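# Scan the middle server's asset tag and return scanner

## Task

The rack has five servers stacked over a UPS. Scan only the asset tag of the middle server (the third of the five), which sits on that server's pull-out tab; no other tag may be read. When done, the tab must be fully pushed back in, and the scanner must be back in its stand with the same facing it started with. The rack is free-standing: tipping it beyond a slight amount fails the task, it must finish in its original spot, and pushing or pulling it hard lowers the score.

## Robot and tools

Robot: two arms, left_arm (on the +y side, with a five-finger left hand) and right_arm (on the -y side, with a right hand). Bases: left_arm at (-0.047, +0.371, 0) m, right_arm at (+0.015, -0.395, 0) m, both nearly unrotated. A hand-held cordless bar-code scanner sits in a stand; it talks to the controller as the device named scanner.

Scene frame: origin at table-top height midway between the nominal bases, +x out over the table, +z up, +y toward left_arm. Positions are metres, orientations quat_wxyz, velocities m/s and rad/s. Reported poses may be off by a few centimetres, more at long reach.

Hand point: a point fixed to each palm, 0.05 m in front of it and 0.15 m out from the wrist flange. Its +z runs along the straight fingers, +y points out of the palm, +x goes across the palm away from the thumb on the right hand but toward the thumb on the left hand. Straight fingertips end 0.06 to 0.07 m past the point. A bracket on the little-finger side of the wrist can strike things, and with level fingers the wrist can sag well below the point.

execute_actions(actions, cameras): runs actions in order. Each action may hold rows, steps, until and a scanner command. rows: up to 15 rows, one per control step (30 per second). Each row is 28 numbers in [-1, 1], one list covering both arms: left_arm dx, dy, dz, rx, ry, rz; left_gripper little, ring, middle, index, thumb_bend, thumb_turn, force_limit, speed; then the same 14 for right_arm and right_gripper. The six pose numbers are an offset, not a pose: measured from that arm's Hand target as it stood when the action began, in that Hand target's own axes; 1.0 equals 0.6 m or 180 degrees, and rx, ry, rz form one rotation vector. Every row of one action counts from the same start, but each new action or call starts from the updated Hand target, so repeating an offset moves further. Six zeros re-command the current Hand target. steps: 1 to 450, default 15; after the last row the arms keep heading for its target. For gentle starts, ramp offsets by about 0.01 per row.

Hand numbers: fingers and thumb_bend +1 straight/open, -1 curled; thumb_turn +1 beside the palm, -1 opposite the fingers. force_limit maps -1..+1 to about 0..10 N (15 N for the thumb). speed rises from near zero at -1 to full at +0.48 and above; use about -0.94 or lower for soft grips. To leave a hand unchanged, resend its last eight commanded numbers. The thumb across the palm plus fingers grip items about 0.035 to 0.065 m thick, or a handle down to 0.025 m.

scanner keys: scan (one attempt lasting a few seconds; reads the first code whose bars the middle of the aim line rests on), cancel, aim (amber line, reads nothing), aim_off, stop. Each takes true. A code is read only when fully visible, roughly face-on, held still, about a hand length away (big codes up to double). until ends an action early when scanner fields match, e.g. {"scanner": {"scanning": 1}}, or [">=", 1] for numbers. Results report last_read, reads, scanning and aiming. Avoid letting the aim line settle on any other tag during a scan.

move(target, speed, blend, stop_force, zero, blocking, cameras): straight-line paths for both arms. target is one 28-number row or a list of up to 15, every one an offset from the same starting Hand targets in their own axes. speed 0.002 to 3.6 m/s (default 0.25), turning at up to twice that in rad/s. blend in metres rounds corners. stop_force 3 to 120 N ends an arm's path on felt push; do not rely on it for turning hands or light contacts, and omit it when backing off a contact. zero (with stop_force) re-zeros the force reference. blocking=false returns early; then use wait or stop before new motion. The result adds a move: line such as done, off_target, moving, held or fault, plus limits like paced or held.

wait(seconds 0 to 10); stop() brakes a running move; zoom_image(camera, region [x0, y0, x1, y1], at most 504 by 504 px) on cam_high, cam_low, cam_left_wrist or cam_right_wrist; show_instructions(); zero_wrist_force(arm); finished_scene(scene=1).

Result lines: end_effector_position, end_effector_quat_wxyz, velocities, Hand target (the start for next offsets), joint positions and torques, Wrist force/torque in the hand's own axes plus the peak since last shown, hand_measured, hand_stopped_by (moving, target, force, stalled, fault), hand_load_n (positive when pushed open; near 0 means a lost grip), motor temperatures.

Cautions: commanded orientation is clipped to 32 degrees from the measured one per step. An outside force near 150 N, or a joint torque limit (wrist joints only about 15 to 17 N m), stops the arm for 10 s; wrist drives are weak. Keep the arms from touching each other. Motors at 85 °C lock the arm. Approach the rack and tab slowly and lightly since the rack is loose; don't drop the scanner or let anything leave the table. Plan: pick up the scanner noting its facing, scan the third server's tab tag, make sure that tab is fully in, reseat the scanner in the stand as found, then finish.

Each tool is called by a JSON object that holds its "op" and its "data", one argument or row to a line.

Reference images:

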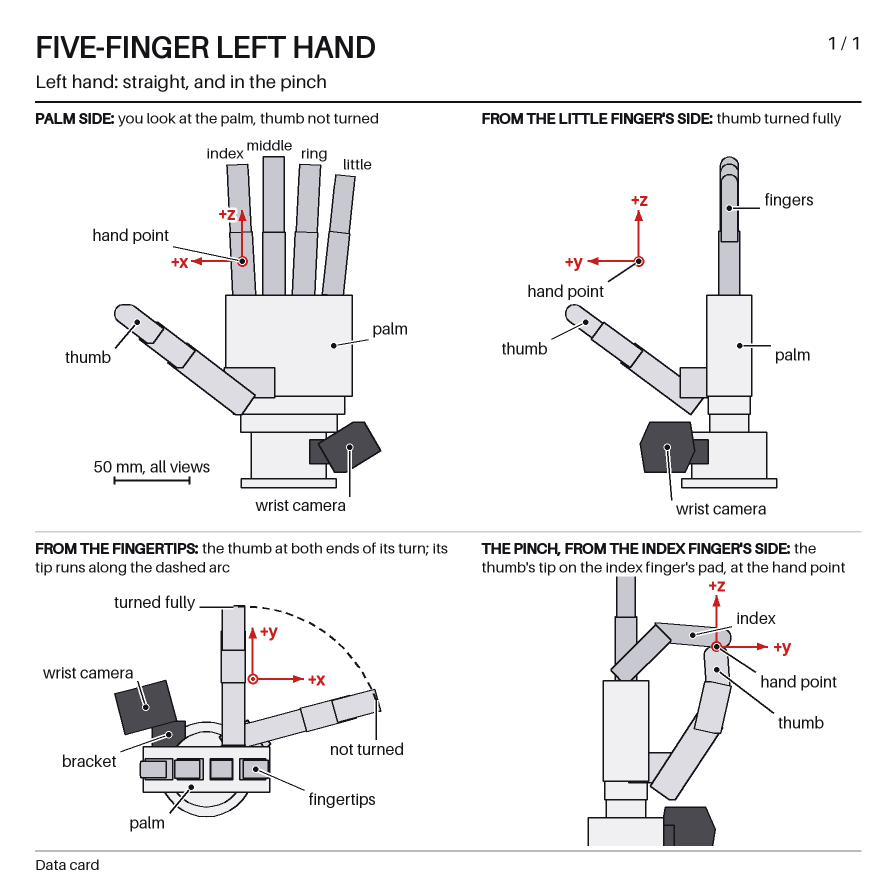

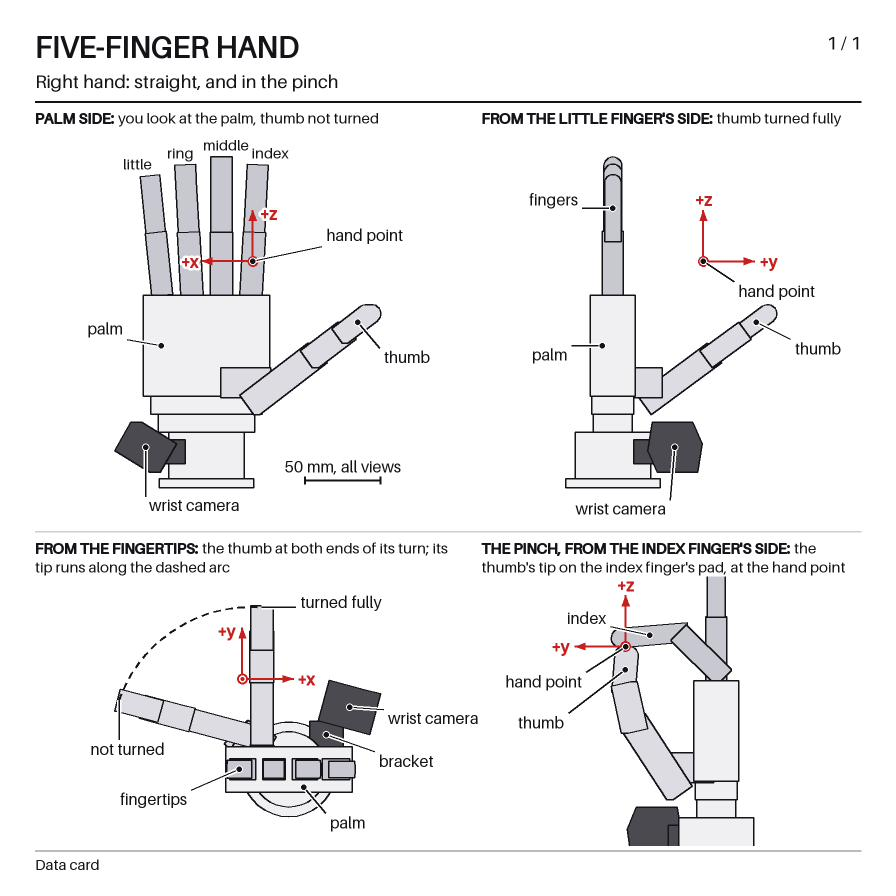

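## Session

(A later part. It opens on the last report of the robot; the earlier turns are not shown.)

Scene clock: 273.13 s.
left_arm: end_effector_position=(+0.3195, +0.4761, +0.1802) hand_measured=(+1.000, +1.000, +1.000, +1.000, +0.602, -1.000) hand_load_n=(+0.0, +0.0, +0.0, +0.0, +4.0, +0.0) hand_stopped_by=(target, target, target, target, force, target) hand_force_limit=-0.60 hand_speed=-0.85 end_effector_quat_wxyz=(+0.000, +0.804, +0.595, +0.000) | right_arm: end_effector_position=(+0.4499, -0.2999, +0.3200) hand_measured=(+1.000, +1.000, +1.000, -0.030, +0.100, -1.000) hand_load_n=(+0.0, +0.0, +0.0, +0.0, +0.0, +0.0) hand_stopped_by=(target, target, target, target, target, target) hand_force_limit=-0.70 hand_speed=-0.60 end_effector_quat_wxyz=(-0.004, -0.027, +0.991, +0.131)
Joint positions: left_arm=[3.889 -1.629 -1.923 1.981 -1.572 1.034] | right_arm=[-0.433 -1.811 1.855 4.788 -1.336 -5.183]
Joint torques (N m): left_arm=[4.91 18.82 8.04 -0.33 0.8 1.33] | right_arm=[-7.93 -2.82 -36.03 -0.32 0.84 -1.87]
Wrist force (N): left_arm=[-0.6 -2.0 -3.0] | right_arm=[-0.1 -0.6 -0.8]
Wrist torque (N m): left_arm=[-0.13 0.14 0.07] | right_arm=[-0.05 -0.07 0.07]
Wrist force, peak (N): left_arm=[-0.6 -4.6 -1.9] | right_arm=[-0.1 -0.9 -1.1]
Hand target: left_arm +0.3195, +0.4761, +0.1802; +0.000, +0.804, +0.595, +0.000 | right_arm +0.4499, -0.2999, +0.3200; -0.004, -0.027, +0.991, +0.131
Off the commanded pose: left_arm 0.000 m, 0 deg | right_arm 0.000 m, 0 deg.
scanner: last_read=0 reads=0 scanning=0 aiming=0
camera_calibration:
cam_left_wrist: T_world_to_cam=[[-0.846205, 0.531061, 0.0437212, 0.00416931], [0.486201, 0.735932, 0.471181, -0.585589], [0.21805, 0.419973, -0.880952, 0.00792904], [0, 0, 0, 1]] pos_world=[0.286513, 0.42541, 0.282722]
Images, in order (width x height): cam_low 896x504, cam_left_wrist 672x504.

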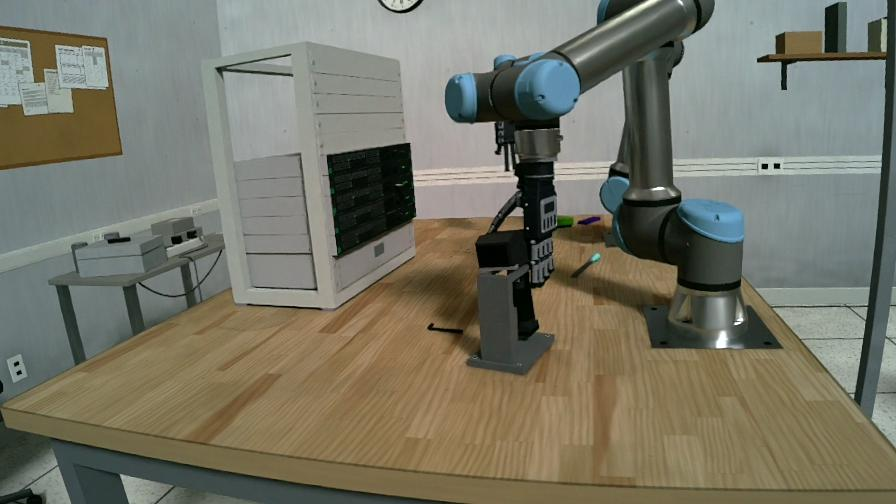

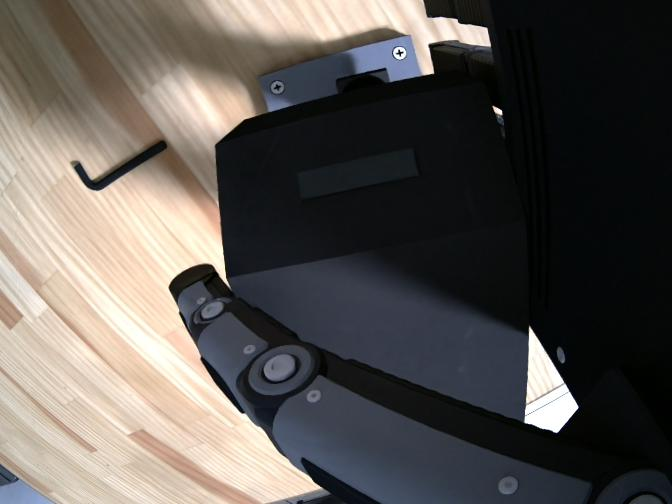

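{"op": "execute_actions", "data": {
  "actions": [
    {"rows":[[0,0,0,0,0,0,1,1,1,1,0.85,-1,-0.6,-0.5,0,0,0,0,0,0,1,1,1,-0.03,0.1,-1,-0.7,-0.6]],"steps":15}
  ],
  "cameras": []
}}

{"op": "move", "data": {
  "target": [0,0,-0.0133,0,0,0,1,1,1,1,0.85,-1,-0.6,-0.5,0,0,0,0,0,0,1,1,1,-0.03,0.1,-1,-0.7,-0.6],
  "speed": 0.03,
  "cameras": []
}}

{"op": "execute_actions", "data": {
  "actions": [
    {"rows":[[0,0,0,0,0,0,1,1,1,1,-0.6,-1,-0.6,-0.85,0,0,0,0,0,0,1,1,1,-0.03,0.1,-1,-0.7,-0.6]],"steps":75}
  ],
  "cameras": ["cam_left_wrist"]
}}

Scene clock: 276.77 s.
left_arm: end_effector_position=(+0.3195, +0.4761, +0.1802) hand_measured=(+1.000, +1.000, +1.000, +1.000, +0.850, -1.000) hand_load_n=(+0.0, +0.0, +0.0, +0.0, +0.0, +0.0) hand_stopped_by=(target, target, target, target, target, target) hand_force_limit=-0.60 hand_speed=-0.50 end_effector_quat_wxyz=(+0.000, +0.804, +0.595, +0.000) | right_arm: end_effector_position=(+0.4499, -0.2999, +0.3200) hand_measured=(+1.000, +1.000, +1.000, -0.030, +0.100, -1.000) hand_load_n=(+0.0, +0.0, +0.0, +0.5, +0.0, +0.0) hand_stopped_by=(target, target, target, target, target, target) hand_force_limit=-0.70 hand_speed=-0.60 end_effector_quat_wxyz=(-0.004, -0.027, +0.991, +0.131)
Joint positions: left_arm=[3.889 -1.629 -1.923 1.981 -1.572 1.034] | right_arm=[-0.433 -1.811 1.855 4.788 -1.336 -5.183]
Joint torques (N m): left_arm=[5.02 17.84 9.03 0.43 0.96 1.33] | right_arm=[-7.73 -2.87 -36.61 -0.16 1.17 -1.78]
Wrist force (N): left_arm=[-0.5 -4.4 -1.7] | right_arm=[0.0 -0.4 -0.8]
Wrist torque (N m): left_arm=[-0.15 0.14 0.09] | right_arm=[-0.02 -0.08 0.08]
Wrist force, peak (N): left_arm=[-0.5 -4.5 -1.7] | right_arm=[0.2 -0.7 -1.0]
Hand target: left_arm +0.3195, +0.4761, +0.1802; +0.000, +0.804, +0.595, +0.000 | right_arm +0.4499, -0.2999, +0.3200; -0.004, -0.027, +0.991, +0.131
Off the commanded pose: left_arm 0.000 m, 0 deg | right_arm 0.000 m, 0 deg.
scanner: last_read=0 reads=0 scanning=0 aiming=0
No camera images: "cameras" was empty.

Scene clock: 277.60 s.
left_arm: end_effector_position=(+0.3195, +0.4761, +0.1881) hand_measured=(+1.000, +1.000, +1.000, +1.000, +0.850, -1.000) hand_load_n=(+0.0, -0.5, +0.0, +0.0, +0.0, +0.0) hand_stopped_by=(target, target, target, target, target, target) hand_force_limit=-0.60 hand_speed=-0.50 end_effector_quat_wxyz=(+0.000, +0.804, +0.595, +0.000) | right_arm: end_effector_position=(+0.4499, -0.2999, +0.3200) hand_measured=(+1.000, +1.000, +1.000, -0.030, +0.100, -1.000) hand_load_n=(+0.0, +0.0, +0.0, +0.0, +0.0, +0.0) hand_stopped_by=(target, target, target, target, target, target) hand_force_limit=-0.70 hand_speed=-0.60 end_effector_quat_wxyz=(-0.004, -0.027, +0.991, +0.131)
Joint positions: left_arm=[3.889 -1.621 -1.909 1.96 -1.572 1.034] | right_arm=[-0.433 -1.811 1.855 4.788 -1.336 -5.183]
Joint torques (N m): left_arm=[0.17 23.8 25.52 -5.25 1.13 0.34] | right_arm=[-8.22 -3.8 -36.45 -0.12 1.16 -1.7]
Wrist force (N): left_arm=[-0.6 -1.4 0.3] | right_arm=[0.0 -0.6 -0.9]
Wrist torque (N m): left_arm=[-0.08 0.17 0.04] | right_arm=[-0.03 -0.08 0.07]
Wrist force, peak (N): left_arm=[-0.6 -4.2 -1.6] | right_arm=[-0.4 -0.7 -0.9]
Hand target: left_arm +0.3195, +0.4761, +0.1882; +0.000, +0.804, +0.595, +0.000 | right_arm +0.4499, -0.2999, +0.3200; -0.004, -0.027, +0.991, +0.131
Off the commanded pose: left_arm 0.000 m, 0 deg | right_arm 0.000 m, 0 deg.
scanner: last_read=0 reads=0 scanning=0 aiming=0
move: done
No camera images: "cameras" was empty.

Scene clock: 280.30 s.
left_arm: end_effector_position=(+0.3195, +0.4761, +0.1882) hand_measured=(+1.000, +1.000, +1.000, +1.000, +0.510, -1.000) hand_load_n=(+0.0, +0.0, -0.5, +0.0, +3.5, +0.0) hand_stopped_by=(target, target, target, target, force, target) hand_force_limit=-0.60 hand_speed=-0.85 end_effector_quat_wxyz=(+0.000, +0.804, +0.595, +0.000) | right_arm: end_effector_position=(+0.4499, -0.2999, +0.3200) hand_measured=(+1.000, +1.000, +1.000, -0.030, +0.100, -1.000) hand_load_n=(+0.0, +0.0, +0.0, +0.5, +0.0, +0.0) hand_stopped_by=(target, target, target, target, target, target) hand_force_limit=-0.70 hand_speed=-0.60 end_effector_quat_wxyz=(-0.004, -0.027, +0.991, +0.131)
Joint positions: left_arm=[3.889 -1.621 -1.909 1.96 -1.572 1.034] | right_arm=[-0.433 -1.811 1.855 4.788 -1.336 -5.183]
Joint torques (N m): left_arm=[-5.2 20.91 20.86 -5.27 0.79 -1.96] | right_arm=[-8.01 -2.69 -35.99 -0.27 1.11 -1.8]
Wrist force (N): left_arm=[-0.4 0.5 -1.1] | right_arm=[0.0 -0.8 -0.9]
Wrist torque (N m): left_arm=[-0.04 0.15 0.02] | right_arm=[-0.07 -0.08 0.07]
Wrist force, peak (N): left_arm=[-0.9 -1.4 0.3] | right_arm=[0.1 -0.7 -1.1]
Hand target: left_arm +0.3195, +0.4761, +0.1882; +0.000, +0.804, +0.595, +0.000 | right_arm +0.4499, -0.2999, +0.3200; -0.004, -0.027, +0.991, +0.131
Off the commanded pose: left_arm 0.000 m, 0 deg | right_arm 0.000 m, 0 deg.
scanner: last_read=0 reads=0 scanning=0 aiming=0
camera_calibration:
cam_left_wrist: T_world_to_cam=[[-0.846197, 0.531075, 0.0436934, 0.00381943], [0.486175, 0.735881, 0.471289, -0.58936], [0.218137, 0.420046, -0.880896, 0.0149046], [0, 0, 0, 1]] pos_world=[0.286513, 0.42541, 0.290721]
Images, in order (width x height): cam_left_wrist 672x504.

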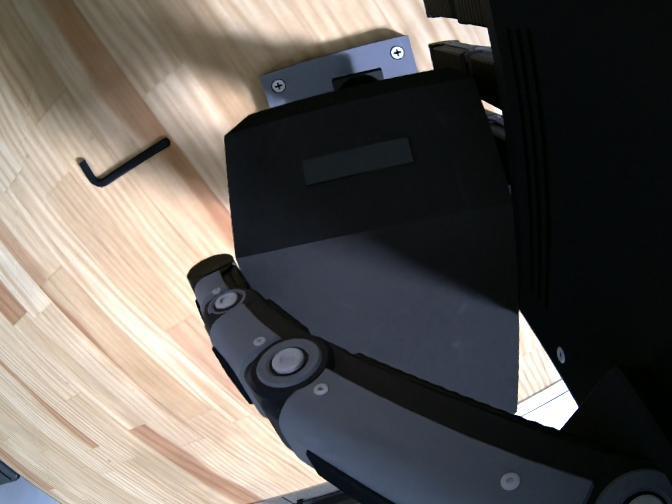

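{"op": "execute_actions", "data": {
  "actions": [
    {"rows":[[0,0,0,0,0,0,1,1,1,1,1,-1,-0.6,-0.3,0,0,0,0,0,0,1,1,1,-0.03,0.1,-1,-0.7,-0.6]],"steps":15}
  ],
  "cameras": []
}}

{"op": "move", "data": {
  "target": [
    [0,-0.005,-0.1,0,0,0,1,1,1,1,1,-1,-0.6,-0.3,0,0,0,0,0,0,1,1,1,-0.03,0.1,-1,-0.7,-0.6],
    [-0.03,-0.03,-0.25,0,-0.1914,-0.4619,1,1,1,1,1,-1,-0.6,-0.3,0,0,0,0,0,0,1,1,1,-0.03,0.1,-1,-0.7,-0.6]
  ],
  "speed": [0.08,0.25],
  "blend": [0.01,0],
  "cameras": ["cam_high", "cam_left_wrist"]
}}

Scene clock: 299.90 s.
left_arm: end_effector_position=(+0.3195, +0.4761, +0.1882) hand_measured=(+1.000, +1.000, +1.000, +1.000, +1.000, -1.000) hand_load_n=(+0.0, +0.0, +0.0, +0.0, +0.0, +0.0) hand_stopped_by=(target, target, target, target, target, target) hand_force_limit=-0.60 hand_speed=-0.30 end_effector_quat_wxyz=(+0.000, +0.804, +0.595, +0.000) | right_arm: end_effector_position=(+0.4499, -0.2999, +0.3200) hand_measured=(+1.000, +1.000, +1.000, -0.030, +0.100, -1.000) hand_load_n=(+0.0, +0.0, +0.0, +0.0, +0.0, +0.0) hand_stopped_by=(target, target, target, target, target, target) hand_force_limit=-0.70 hand_speed=-0.60 end_effector_quat_wxyz=(-0.004, -0.027, +0.991, +0.131)
Joint positions: left_arm=[3.889 -1.621 -1.909 1.96 -1.572 1.034] | right_arm=[-0.433 -1.811 1.855 4.788 -1.336 -5.183]
Joint torques (N m): left_arm=[-4.51 17.47 9.41 -4.96 -0.84 -1.71] | right_arm=[-6.86 -3.51 -35.47 -0.3 1.21 -1.57]
Wrist force (N): left_arm=[-0.4 -1.7 -0.1] | right_arm=[-0.2 -0.6 -0.9]
Wrist torque (N m): left_arm=[-0.07 0.16 0.04] | right_arm=[-0.04 -0.05 0.06]
Wrist force, peak (N): left_arm=[-0.5 -2.0 0.0] | right_arm=[0.0 -0.7 -1.2]
Hand target: left_arm +0.3195, +0.4761, +0.1882; +0.000, +0.804, +0.595, +0.000 | right_arm +0.4499, -0.2999, +0.3200; -0.004, -0.027, +0.991, +0.131
Off the commanded pose: left_arm 0.000 m, 0 deg | right_arm 0.000 m, 0 deg.
scanner: last_read=0 reads=0 scanning=0 aiming=0
No camera images: "cameras" was empty.

Scene clock: 304.40 s.
left_arm: end_effector_position=(+0.2971, +0.4640, +0.3382) hand_measured=(+1.000, +1.000, +1.000, +1.000, +1.000, -1.000) hand_load_n=(+0.0, +0.0, +0.0, +0.0, +0.0, +0.0) hand_stopped_by=(target, target, target, target, target, target) hand_force_limit=-0.60 hand_speed=-0.30 end_effector_quat_wxyz=(+0.161, +0.180, +0.946, -0.217) | right_arm: end_effector_position=(+0.4499, -0.2999, +0.3200) hand_measured=(+1.000, +1.000, +1.000, -0.030, +0.100, -1.000) hand_load_n=(+0.0, +0.0, +0.0, +0.0, +0.0, +0.0) hand_stopped_by=(target, target, target, target, target, target) hand_force_limit=-0.70 hand_speed=-0.60 end_effector_quat_wxyz=(-0.004, -0.027, +0.991, +0.131)
Joint positions: left_arm=[4.051 -1.58 -1.633 1.384 -1.083 -0.23] | right_arm=[-0.433 -1.811 1.855 4.788 -1.336 -5.183]
Joint torques (N m): left_arm=[6.69 22.2 26.22 -5.24 2.25 -2.01] | right_arm=[-7.41 -3.1 -34.84 -0.29 1.23 -1.45]
Wrist force (N): left_arm=[-0.2 0.2 1.1] | right_arm=[-0.3 -0.7 -0.6]
Wrist torque (N m): left_arm=[0.04 0.15 0.00] | right_arm=[-0.07 -0.04 0.06]
Wrist force, peak (N): left_arm=[-0.7 -1.7 0.0] | right_arm=[-0.1 -0.7 -1.1]
Hand target: left_arm +0.2971, +0.4640, +0.3382; +0.161, +0.180, +0.946, -0.217 | right_arm +0.4499, -0.2999, +0.3200; -0.004, -0.027, +0.991, +0.131
Off the commanded pose: left_arm 0.000 m, 0 deg | right_arm 0.000 m, 0 deg.
scanner: last_read=0 reads=0 scanning=0 aiming=0
move: done
camera_calibration:
cam_left_wrist: T_world_to_cam=[[-0.635776, -0.720436, 0.277058, 0.423951], [-0.751679, 0.659452, -0.0101285, -0.0742043], [-0.17541, -0.214698, -0.9608, 0.595442], [0, 0, 0, 1]] pos_world=[0.318206, 0.482204, 0.453889]
Images, in order (width x height): cam_high 896x504, cam_left_wrist 672x504.

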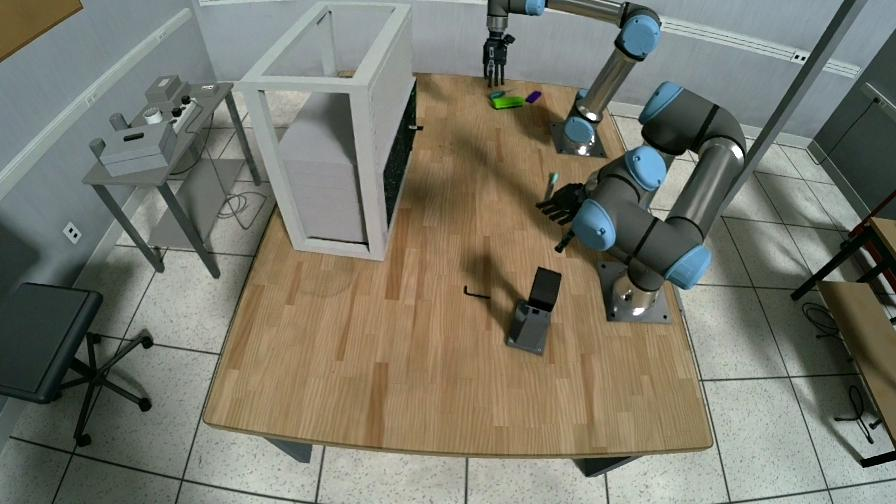

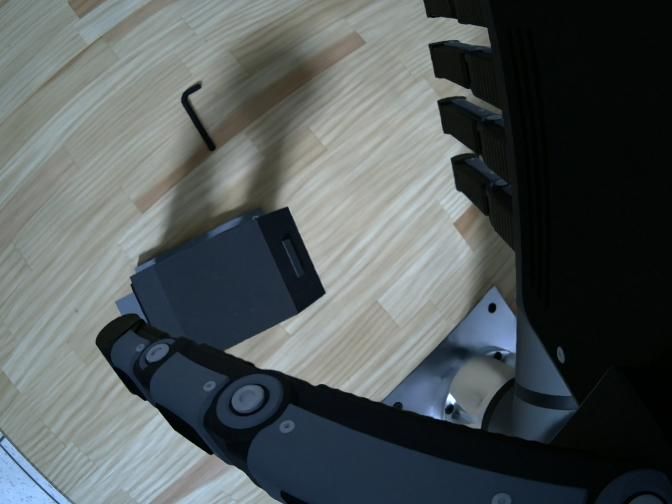

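{"op": "move", "data": {
  "target": [0.0345,0.0038,0.0185,0,-0.1914,-0.4619,1,1,1,1,1,-1,-0.6,-0.3,0,0,0,0,0,0,1,1,1,-0.03,0.1,-1,-0.7,-0.6],
  "speed": 0.25,
  "cameras": ["all"]
}}

Scene clock: 309.23 s.
left_arm: end_effector_position=(+0.2822, +0.4663, +0.3200) hand_measured=(+1.000, +1.000, +1.000, +1.000, +1.000, -1.000) hand_load_n=(+0.0, +0.0, +0.0, +0.0, +0.0, +0.0) hand_stopped_by=(target, target, target, target, target, target) hand_force_limit=-0.60 hand_speed=-0.30 end_effector_quat_wxyz=(+0.228, -0.550, +0.743, -0.307) | right_arm: end_effector_position=(+0.4499, -0.2999, +0.3200) hand_measured=(+1.000, +1.000, +1.000, -0.030, +0.100, -1.000) hand_load_n=(+0.0, +0.0, +0.0, +0.0, +0.0, +0.0) hand_stopped_by=(target, target, target, target, target, target) hand_force_limit=-0.70 hand_speed=-0.60 end_effector_quat_wxyz=(-0.004, -0.027, +0.991, +0.131)
Joint positions: left_arm=[4.338 -1.427 -1.804 1.748 -0.789 -1.694] | right_arm=[-0.433 -1.811 1.855 4.788 -1.336 -5.183]
Joint torques (N m): left_arm=[-6.01 16.07 26.37 0.44 -0.41 -2.44] | right_arm=[-8.35 -3.16 -35.09 -0.44 1.13 -1.47]
Wrist force (N): left_arm=[0.3 0.4 0.8] | right_arm=[0.0 -0.4 -0.8]
Wrist torque (N m): left_arm=[0.11 0.10 -0.03] | right_arm=[-0.02 -0.08 0.08]
Wrist force, peak (N): left_arm=[0.7 0.7 1.1] | right_arm=[0.0 -1.0 -0.9]
Hand target: left_arm +0.2822, +0.4663, +0.3200; +0.228, -0.550, +0.743, -0.307 | right_arm +0.4499, -0.2999, +0.3200; -0.004, -0.027, +0.991, +0.131
Off the commanded pose: left_arm 0.000 m, 0 deg | right_arm 0.000 m, 0 deg.
scanner: last_read=0 reads=0 scanning=0 aiming=0
move: done
camera_calibration:
cam_left_wrist: T_world_to_cam=[[0.546573, -0.440655, 0.712096, -0.182094], [-0.734481, -0.660716, 0.154894, 0.470812], [0.402238, -0.607681, -0.684783, 0.507737], [0, 0, 0, 1]] pos_world=[0.241099, 0.539375, 0.404432]
cam_right_wrist: T_world_to_cam=[[-0.364405, 0.899168, 0.242295, 0.352072], [0.798059, 0.16745, 0.578846, -0.495948], [0.479908, 0.4043, -0.778608, 0.270445], [0, 0, 0, 1]] pos_world=[0.394304, -0.342866, 0.412343]

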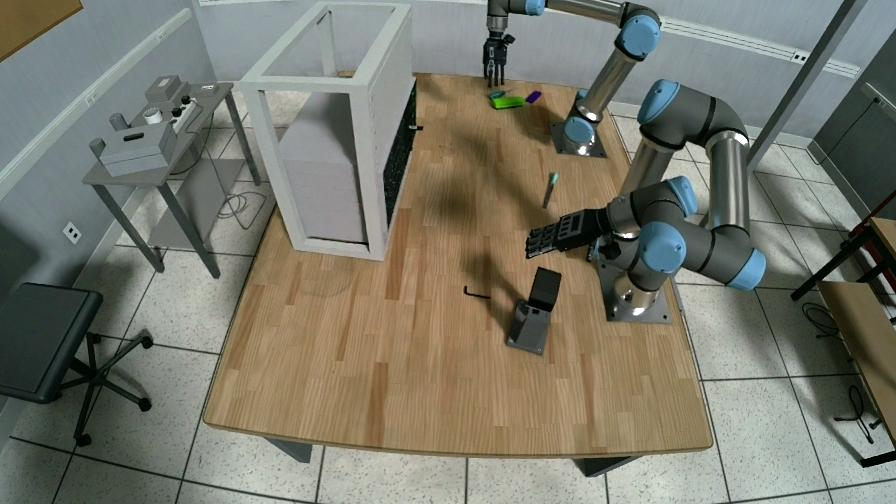

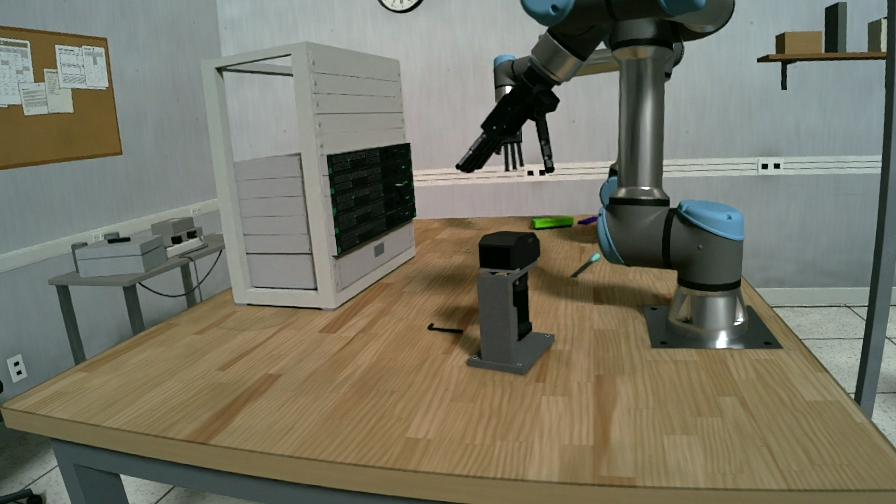

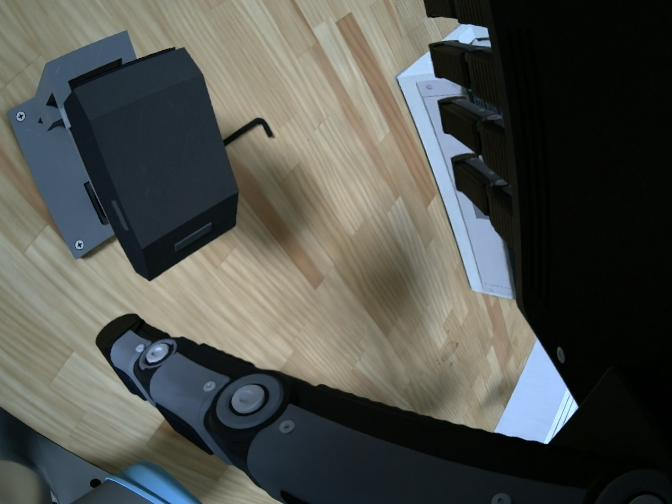

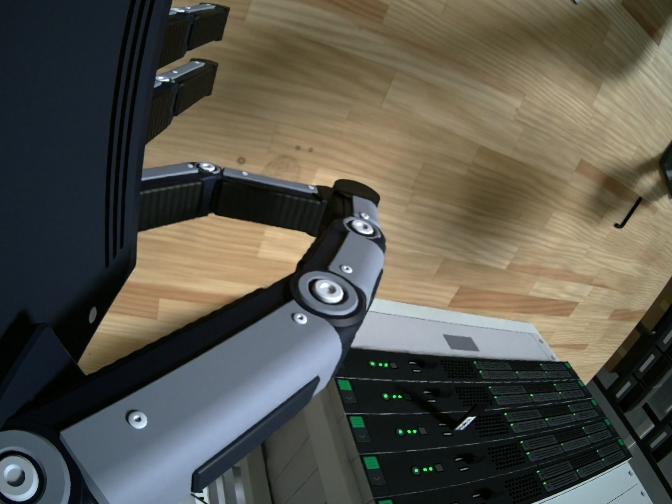

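{"op": "zoom_image", "data": {
  "camera": "cam_left_wrist",
  "region": [0, 20, 290, 300]
}}

Scaled by 1.738 from the camera's 672x504 image, which has a finer 960x720 frame.

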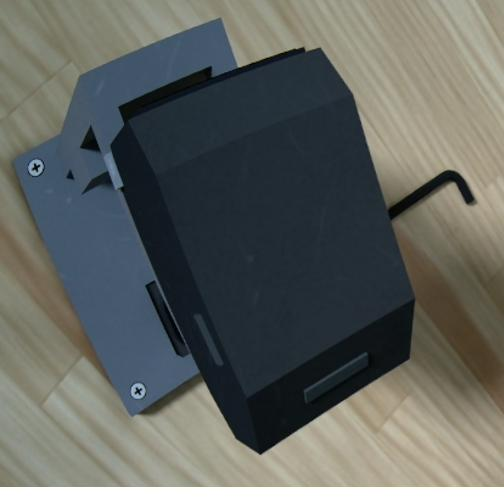

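{"op": "move", "data": {
  "target": [
    [0,0.0772,0.0878,0,0,0,1,1,1,1,1,-1,-0.6,-0.3,0,0,0,0,0,0,1,1,1,-0.03,0.1,-1,-0.7,-0.6],
    [0,0.1337,0.1444,0,0,0,1,1,1,1,1,-1,-0.6,-0.3,0,0,0,0,0,0,1,1,1,-0.03,0.1,-1,-0.7,-0.6]
  ],
  "speed": [0.08,0.03],
  "stop_force": 5,
  "cameras": ["cam_low","cam_left_wrist"]
}}

Scene clock: 318.03 s.
left_arm: end_effector_position=(+0.2866, +0.4650, +0.2020) hand_measured=(+1.000, +1.000, +1.000, +1.000, +1.000, -1.000) hand_load_n=(+0.0, +0.0, +0.0, +0.0, +0.0, +0.0) hand_stopped_by=(target, target, target, target, target, target) hand_force_limit=-0.60 hand_speed=-0.30 end_effector_quat_wxyz=(+0.228, -0.550, +0.743, -0.307) | right_arm: end_effector_position=(+0.4499, -0.2999, +0.3200) hand_measured=(+1.000, +1.000, +1.000, -0.030, +0.100, -1.000) hand_load_n=(+0.0, +0.0, +0.0, +0.0, +0.0, +0.0) hand_stopped_by=(target, target, target, target, target, target) hand_force_limit=-0.70 hand_speed=-0.60 end_effector_quat_wxyz=(-0.004, -0.027, +0.991, +0.131)
Joint positions: left_arm=[4.319 -1.505 -2.041 2.083 -0.791 -1.721] | right_arm=[-0.433 -1.811 1.855 4.788 -1.336 -5.183]
Joint torques (N m): left_arm=[-7.3 7.32 7.05 0.53 -0.31 -1.95] | right_arm=[-7.56 -3.4 -34.3 -0.44 1.15 -1.3]
Wrist force (N): left_arm=[0.2 0.6 0.6] | right_arm=[-0.1 -0.5 -0.9]
Wrist torque (N m): left_arm=[0.03 0.06 0.00] | right_arm=[-0.02 -0.06 0.07]
Wrist force, peak (N): left_arm=[0.3 0.7 1.1] | right_arm=[-0.1 -0.8 -1.2]
Hand target: left_arm +0.2866, +0.4650, +0.2020; +0.228, -0.550, +0.743, -0.307 | right_arm +0.4499, -0.2999, +0.3200; -0.004, -0.027, +0.991, +0.131
Off the commanded pose: left_arm 0.000 m, 0 deg | right_arm 0.000 m, 0 deg.
scanner: last_read=0 reads=0 scanning=0 aiming=0
move: done
camera_calibration:
cam_left_wrist: T_world_to_cam=[[0.546692, -0.44066, 0.712002, -0.101072], [-0.734394, -0.660809, 0.154909, 0.491537], [0.402235, -0.607577, -0.684877, 0.424473], [0, 0, 0, 1]] pos_world=[0.245499, 0.538175, 0.286532]
Images, in order (width x height): cam_low 896x504, cam_left_wrist 672x504.

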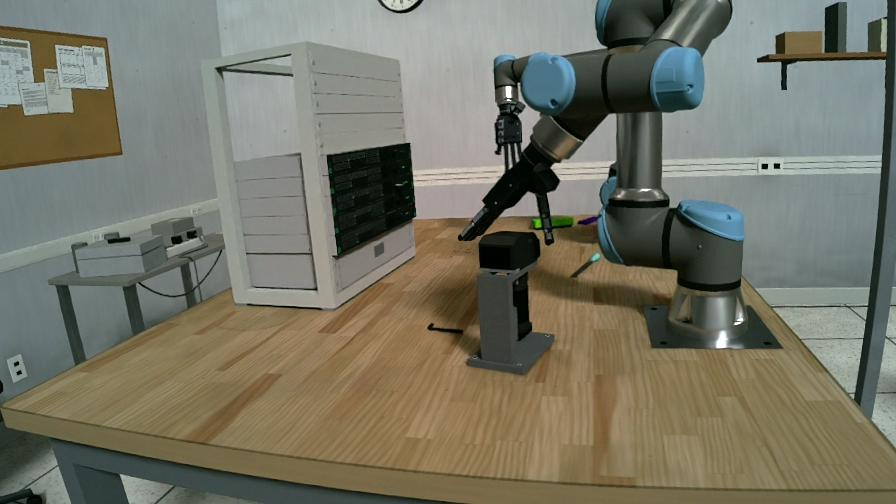

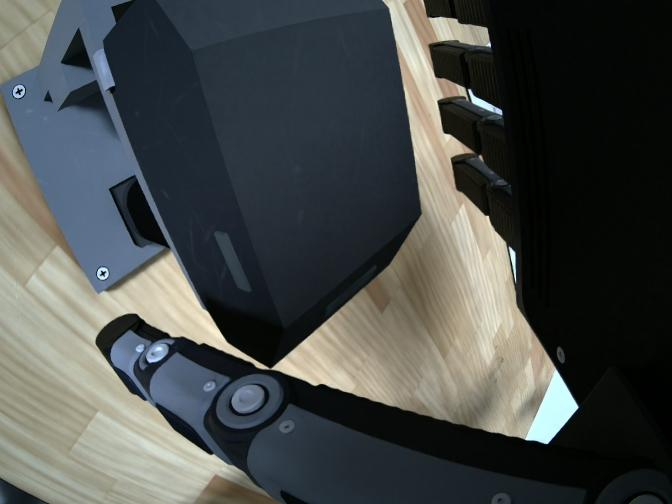

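{"op": "execute_actions", "data": {
  "actions": [
    {"rows":[[0,0.0035,-0.0035,0,0,0,0.62,0.62,0.62,0.62,0.75,-1,-0.5,-0.4,0,0,0,0,0,0,1,1,1,-0.03,0.1,-1,-0.7,-0.6]],"steps":30}
  ],
  "cameras": []
}}

{"op": "execute_actions", "data": {
  "actions": [
    {"rows":[[0,0,0,0,0,0,0.0,0.0,0.0,0.0,0.0,-1,-0.6,-0.88,0,0,0,0,0,0,1,1,1,-0.03,0.1,-1,-0.7,-0.6]],"steps":75}
  ],
  "cameras": ["cam_left_wrist"]
}}

Scene clock: 323.83 s.
left_arm: end_effector_position=(+0.2837, +0.4659, +0.2020) hand_measured=(+0.620, +0.620, +0.620, +0.620, +0.750, -1.000) hand_load_n=(+0.0, +0.0, +0.0, +0.0, +0.0, +0.0) hand_stopped_by=(target, target, target, target, target, target) hand_force_limit=-0.50 hand_speed=-0.40 end_effector_quat_wxyz=(+0.228, -0.550, +0.743, -0.307) | right_arm: end_effector_position=(+0.4499, -0.2999, +0.3200) hand_measured=(+1.000, +1.000, +1.000, -0.030, +0.100, -1.000) hand_load_n=(+0.0, +0.0, +0.0, +0.0, +0.0, +0.0) hand_stopped_by=(target, target, target, target, target, target) hand_force_limit=-0.70 hand_speed=-0.60 end_effector_quat_wxyz=(-0.004, -0.027, +0.991, +0.131)
Joint positions: left_arm=[4.332 -1.502 -2.047 2.073 -0.79 -1.704] | right_arm=[-0.433 -1.811 1.855 4.788 -1.336 -5.183]
Joint torques (N m): left_arm=[5.79 18.37 7.55 -5.31 2.67 1.31] | right_arm=[-7.29 -3.53 -33.88 -0.47 1.14 -1.31]
Wrist force (N): left_arm=[0.1 0.5 0.6] | right_arm=[0.0 -0.6 -0.9]
Wrist torque (N m): left_arm=[0.03 0.07 0.00] | right_arm=[-0.03 -0.07 0.07]
Wrist force, peak (N): left_arm=[0.4 0.9 0.8] | right_arm=[0.0 -0.9 -1.1]
Hand target: left_arm +0.2837, +0.4659, +0.2020; +0.228, -0.550, +0.743, -0.307 | right_arm +0.4499, -0.2999, +0.3200; -0.004, -0.027, +0.991, +0.131
Off the commanded pose: left_arm 0.000 m, 0 deg | right_arm 0.000 m, 0 deg.
scanner: last_read=0 reads=0 scanning=0 aiming=0
No camera images: "cameras" was empty.

Scene clock: 326.53 s.
left_arm: end_effector_position=(+0.2837, +0.4659, +0.2020) hand_measured=(+0.332, +0.364, +0.376, +0.366, +0.592, -1.000) hand_load_n=(+4.0, +0.0, +0.0, +3.0, +3.5, +2.0) hand_stopped_by=(force, force, force, force, force, target) hand_force_limit=-0.60 hand_speed=-0.88 end_effector_quat_wxyz=(+0.228, -0.550, +0.743, -0.307) | right_arm: end_effector_position=(+0.4499, -0.2999, +0.3200) hand_measured=(+1.000, +1.000, +1.000, -0.030, +0.100, -1.000) hand_load_n=(+0.0, +0.0, +0.0, +0.0, +0.0, +0.0) hand_stopped_by=(target, target, target, target, target, target) hand_force_limit=-0.70 hand_speed=-0.60 end_effector_quat_wxyz=(-0.004, -0.027, +0.991, +0.131)
Joint positions: left_arm=[4.332 -1.502 -2.048 2.073 -0.79 -1.704] | right_arm=[-0.433 -1.811 1.855 4.788 -1.336 -5.183]
Joint torques (N m): left_arm=[5.8 15.17 10.26 -3.66 -0.97 1.45] | right_arm=[-8.18 -3.29 -33.92 -0.57 1.13 -1.22]
Wrist force (N): left_arm=[-1.3 -3.2 2.1] | right_arm=[-0.1 -0.6 -1.0]
Wrist torque (N m): left_arm=[0.03 0.07 -0.02] | right_arm=[-0.03 -0.06 0.07]
Wrist force, peak (N): left_arm=[-1.8 -6.0 3.1] | right_arm=[-0.1 -0.6 -1.2]
Hand target: left_arm +0.2837, +0.4659, +0.2020; +0.228, -0.550, +0.743, -0.307 | right_arm +0.4499, -0.2999, +0.3200; -0.004, -0.027, +0.991, +0.131
Off the commanded pose: left_arm 0.000 m, 0 deg | right_arm 0.000 m, 0 deg.
scanner: last_read=0 reads=0 scanning=0 aiming=0
camera_calibration:
cam_left_wrist: T_world_to_cam=[[0.546663, -0.440617, 0.712051, -0.0991639], [-0.7344, -0.6608, 0.154919, 0.48993], [0.402263, -0.607619, -0.684824, 0.426127], [0, 0, 0, 1]] pos_world=[0.242599, 0.538975, 0.286532]
Images, in order (width x height): cam_left_wrist 672x504.

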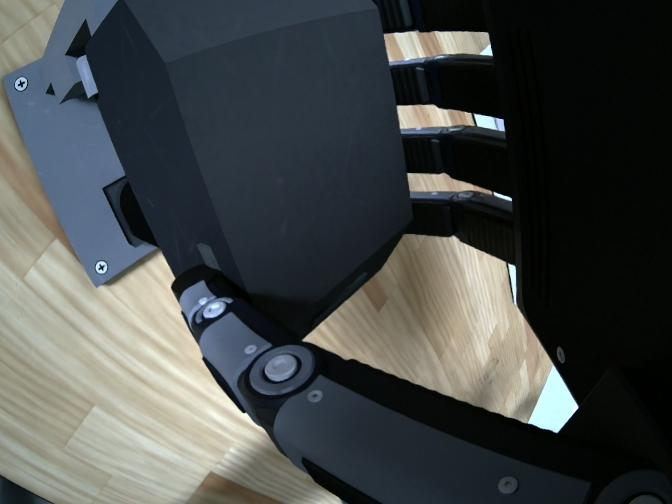

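{"op": "execute_actions", "data": {
  "actions": [
    {"rows":[[0,0,0,0,0,0,-0.2,-0.2,-0.2,-0.2,-0.3,-1,-0.1,-0.92,0,0,0,0,0,0,1,1,1,-0.03,0.1,-1,-0.7,-0.6]],"steps":60}
  ],
  "cameras": ["cam_left_wrist"]
}}

Scene clock: 330.77 s.
left_arm: end_effector_position=(+0.2837, +0.4659, +0.2020) hand_measured=(+0.326, +0.344, +0.356, +0.360, +0.588, -1.000) hand_load_n=(+2.0, +4.5, +4.5, +3.0, +7.5, +3.5) hand_stopped_by=(force, force, force, force, force, target) hand_force_limit=-0.10 hand_speed=-0.92 end_effector_quat_wxyz=(+0.228, -0.550, +0.743, -0.307) | right_arm: end_effector_position=(+0.4499, -0.2999, +0.3200) hand_measured=(+1.000, +1.000, +1.000, -0.030, +0.100, -1.000) hand_load_n=(+0.0, +0.0, +0.0, +0.0, -0.5, +0.0) hand_stopped_by=(target, target, target, target, target, target) hand_force_limit=-0.70 hand_speed=-0.60 end_effector_quat_wxyz=(-0.004, -0.027, +0.991, +0.131)
Joint positions: left_arm=[4.332 -1.502 -2.048 2.073 -0.79 -1.704] | right_arm=[-0.433 -1.811 1.855 4.788 -1.336 -5.183]
Joint torques (N m): left_arm=[3.2 12.01 16.62 -1.25 -0.84 1.18] | right_arm=[-7.09 -3.88 -35.02 -0.69 1.08 -1.13]
Wrist force (N): left_arm=[-1.3 -4.3 5.7] | right_arm=[-0.1 -0.5 -1.0]
Wrist torque (N m): left_arm=[0.14 0.07 -0.03] | right_arm=[-0.01 -0.05 0.07]
Wrist force, peak (N): left_arm=[-1.7 -4.1 6.2] | right_arm=[-0.2 -0.8 -1.0]
Hand target: left_arm +0.2837, +0.4659, +0.2020; +0.228, -0.550, +0.743, -0.307 | right_arm +0.4499, -0.2999, +0.3200; -0.004, -0.027, +0.991, +0.131
Off the commanded pose: left_arm 0.000 m, 0 deg | right_arm 0.000 m, 0 deg.
scanner: last_read=0 reads=0 scanning=0 aiming=0
camera_calibration:
cam_left_wrist: T_world_to_cam=[[0.546663, -0.440617, 0.712051, -0.0991639], [-0.7344, -0.6608, 0.154919, 0.48993], [0.402263, -0.607619, -0.684824, 0.426127], [0, 0, 0, 1]] pos_world=[0.242599, 0.538975, 0.286532]
Images, in order (width x height): cam_left_wrist 672x504.

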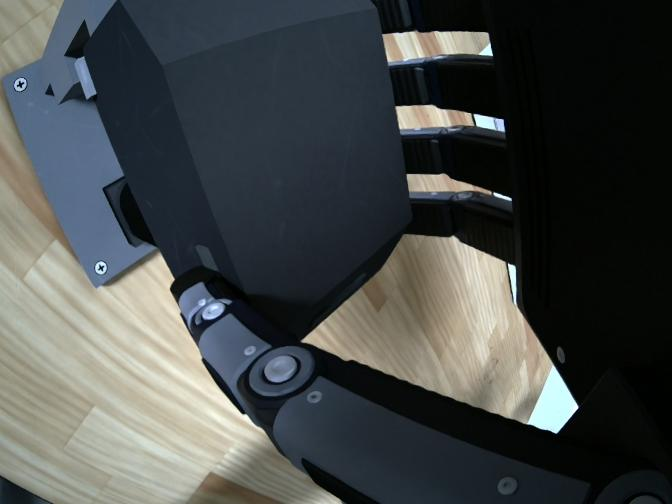

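{"op": "move", "data": {
  "target": [0,-0.0353,-0.0353,0,0,0,-0.2,-0.2,-0.2,-0.2,-0.3,-1,-0.1,-0.92,0,0,0,0,0,0,1,1,1,-0.03,0.1,-1,-0.7,-0.6],
  "speed": 0.05,
  "cameras": ["cam_low", "cam_left_wrist"]
}}

Scene clock: 335.97 s.
left_arm: end_effector_position=(+0.2837, +0.4659, +0.2319) hand_measured=(+0.326, +0.344, +0.356, +0.360, +0.590, -1.000) hand_load_n=(+0.5, +2.5, +4.5, +3.0, +10.5, +2.5) hand_stopped_by=(force, force, force, force, force, target) hand_force_limit=-0.10 hand_speed=-0.92 end_effector_quat_wxyz=(+0.228, -0.550, +0.743, -0.307) | right_arm: end_effector_position=(+0.4499, -0.2999, +0.3200) hand_measured=(+1.000, +1.000, +1.000, -0.030, +0.100, -1.000) hand_load_n=(+0.0, -0.5, +0.0, +0.0, +0.0, +0.0) hand_stopped_by=(target, target, target, target, target, target) hand_force_limit=-0.70 hand_speed=-0.60 end_effector_quat_wxyz=(-0.004, -0.027, +0.991, +0.131)
Joint positions: left_arm=[4.332 -1.474 -1.991 1.989 -0.79 -1.704] | right_arm=[-0.433 -1.811 1.855 4.788 -1.336 -5.183]
Joint torques (N m): left_arm=[6.22 21.43 28.93 -6.68 2.26 1.69] | right_arm=[-7.73 -2.94 -34.14 -0.49 1.16 -1.05]
Wrist force (N): left_arm=[0.5 11.1 9.3] | right_arm=[0.0 -0.7 -0.7]
Wrist torque (N m): left_arm=[0.52 0.27 -0.38] | right_arm=[-0.06 -0.09 0.08]
Wrist force, peak (N): left_arm=[0.5 11.1 9.3] | right_arm=[-0.1 -0.8 -0.9]
Hand target: left_arm +0.2837, +0.4659, +0.2319; +0.228, -0.550, +0.743, -0.307 | right_arm +0.4499, -0.2999, +0.3200; -0.004, -0.027, +0.991, +0.131
Off the commanded pose: left_arm 0.000 m, 0 deg | right_arm 0.000 m, 0 deg.
scanner: last_read=0 reads=0 scanning=0 aiming=0
move: done
camera_calibration:
cam_left_wrist: T_world_to_cam=[[0.546766, -0.440646, 0.711953, -0.120362], [-0.734385, -0.660795, 0.15501, 0.485279], [0.402151, -0.607602, -0.684905, 0.446578], [0, 0, 0, 1]] pos_world=[0.2426, 0.538975, 0.316332]
Images, in order (width x height): cam_low 896x504, cam_left_wrist 672x504.

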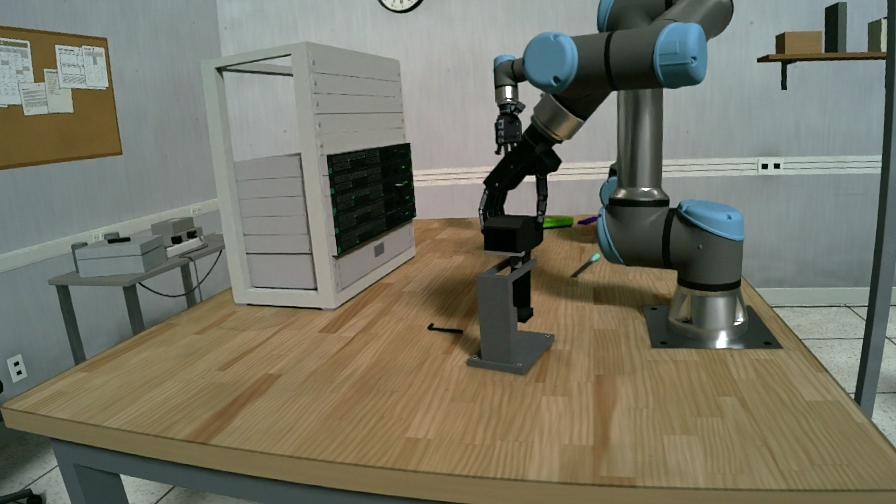

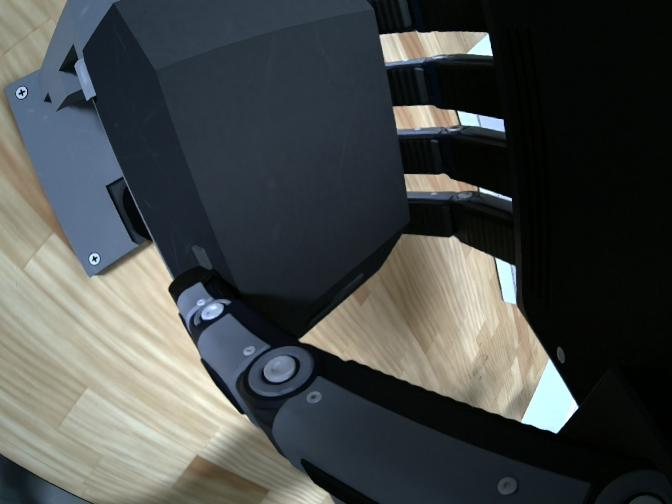

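{"op": "move", "data": {
  "target": [0,-0.2239,-0.2239,0,0,0,-0.2,-0.2,-0.2,-0.2,-0.3,-1,-0.1,-0.92,0,0,0,0,0,0,1,1,1,-0.03,0.1,-1,-0.7,-0.6],
  "speed": 0.12,
  "cameras": ["cam_high", "cam_low", "cam_left_wrist"]
}}

Scene clock: 339.13 s.
left_arm: end_effector_position=(+0.2837, +0.4657, +0.4219) hand_measured=(+0.326, +0.344, +0.356, +0.360, +0.586, -1.000) hand_load_n=(+0.0, +0.0, +0.0, +0.0, +0.0, +0.0) hand_stopped_by=(force, force, force, force, force, target) hand_force_limit=-0.10 hand_speed=-0.92 end_effector_quat_wxyz=(+0.228, -0.550, +0.743, -0.307) | right_arm: end_effector_position=(+0.4499, -0.2999, +0.3200) hand_measured=(+1.000, +1.000, +1.000, -0.030, +0.100, -1.000) hand_load_n=(+0.0, +0.0, +0.0, +0.0, +0.0, +0.0) hand_stopped_by=(target, target, target, target, target, target) hand_force_limit=-0.70 hand_speed=-0.60 end_effector_quat_wxyz=(-0.004, -0.027, +0.991, +0.131)
Joint positions: left_arm=[4.332 -1.439 -1.531 1.494 -0.79 -1.704] | right_arm=[-0.433 -1.811 1.855 4.788 -1.336 -5.183]
Joint torques (N m): left_arm=[6.47 5.43 25.94 -4.98 -0.4 1.45] | right_arm=[-8.04 -3.67 -34.09 -0.74 1.28 -1.11]
Wrist force (N): left_arm=[0.2 0.6 0.8] | right_arm=[-0.2 -0.7 -0.9]
Wrist torque (N m): left_arm=[0.11 0.11 -0.18] | right_arm=[-0.04 -0.05 0.06]
Wrist force, peak (N): left_arm=[0.6 12.3 10.5] | right_arm=[-0.1 -0.8 -1.0]
Hand target: left_arm +0.2837, +0.4657, +0.4219; +0.228, -0.550, +0.743, -0.307 | right_arm +0.4499, -0.2999, +0.3200; -0.004, -0.027, +0.991, +0.131
Off the commanded pose: left_arm 0.000 m, 0 deg | right_arm 0.000 m, 0 deg.
scanner: last_read=0 reads=0 scanning=0 aiming=0
move: done
camera_calibration:
cam_left_wrist: T_world_to_cam=[[0.546642, -0.440583, 0.712088, -0.255792], [-0.734371, -0.660844, 0.154869, 0.455788], [0.402346, -0.607594, -0.684797, 0.576482], [0, 0, 0, 1]] pos_world=[0.242599, 0.538775, 0.506332]
Images, in order (width x height): cam_high 896x504, cam_low 896x504, cam_left_wrist 672x504.

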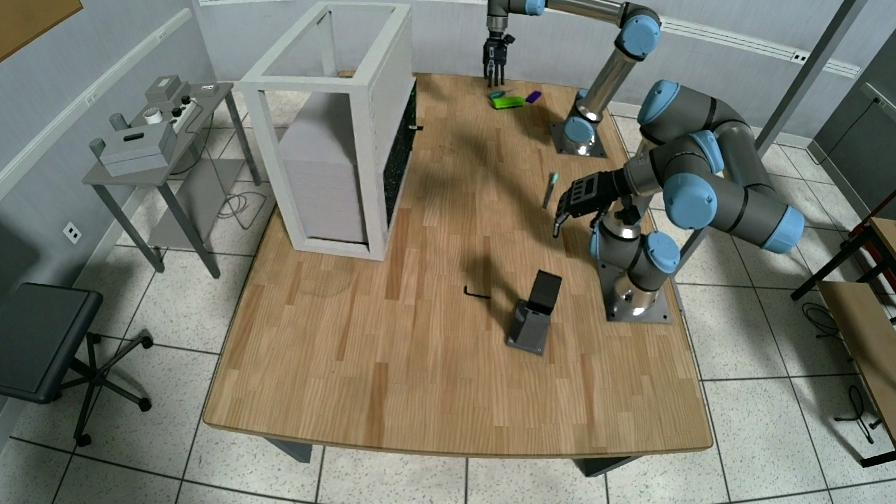

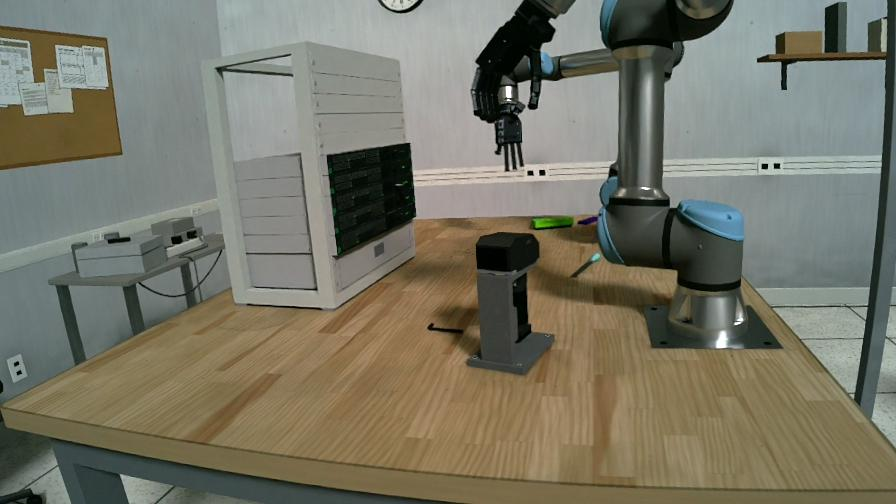

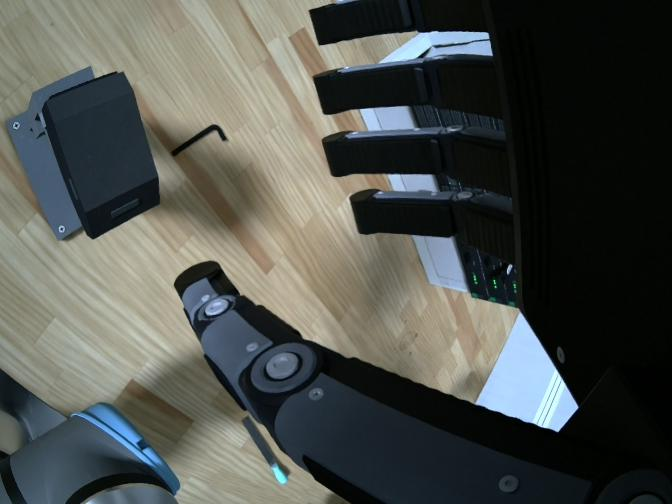

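{"op": "zoom_image", "data": {
  "camera": "cam_low",
  "region": [440, 210, 580, 390]
}}

{"op": "zoom_image", "data": {
  "camera": "cam_left_wrist",
  "region": [0, 40, 240, 280]
}}

{"op": "zoom_image", "data": {
  "camera": "cam_high",
  "region": [490, 250, 590, 370]
}}

Scaled by 2.800 from the camera's 896x504 image, which has a finer 1280x720 frame.

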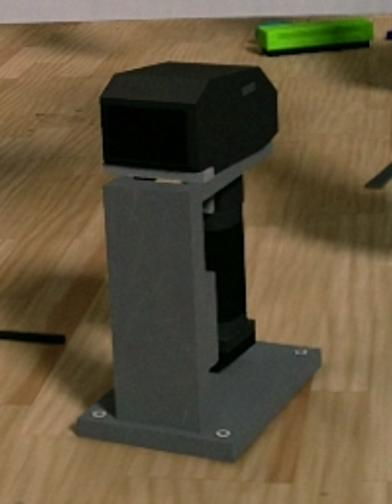

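Scaled by 2.100 from the camera's 672x504 image, which has a finer 960x720 frame.

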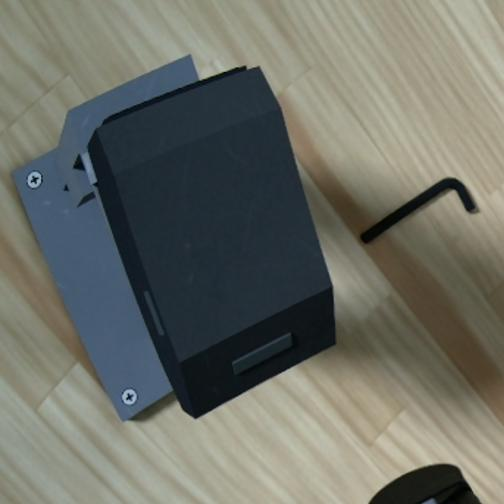

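Scaled by 4.200 from the camera's 896x504 image, which has a finer 1280x720 frame.

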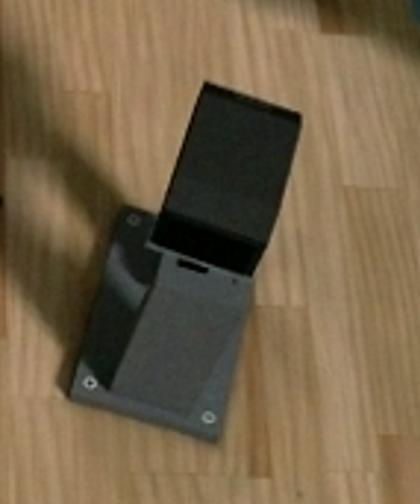

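{"op": "zoom_image", "data": {
  "camera": "cam_left_wrist",
  "region": [0, 60, 180, 240]
}}

Scaled by 2.800 from the camera's 672x504 image, which has a finer 960x720 frame.

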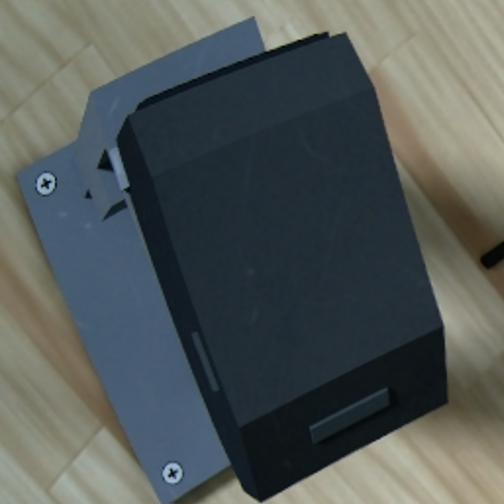

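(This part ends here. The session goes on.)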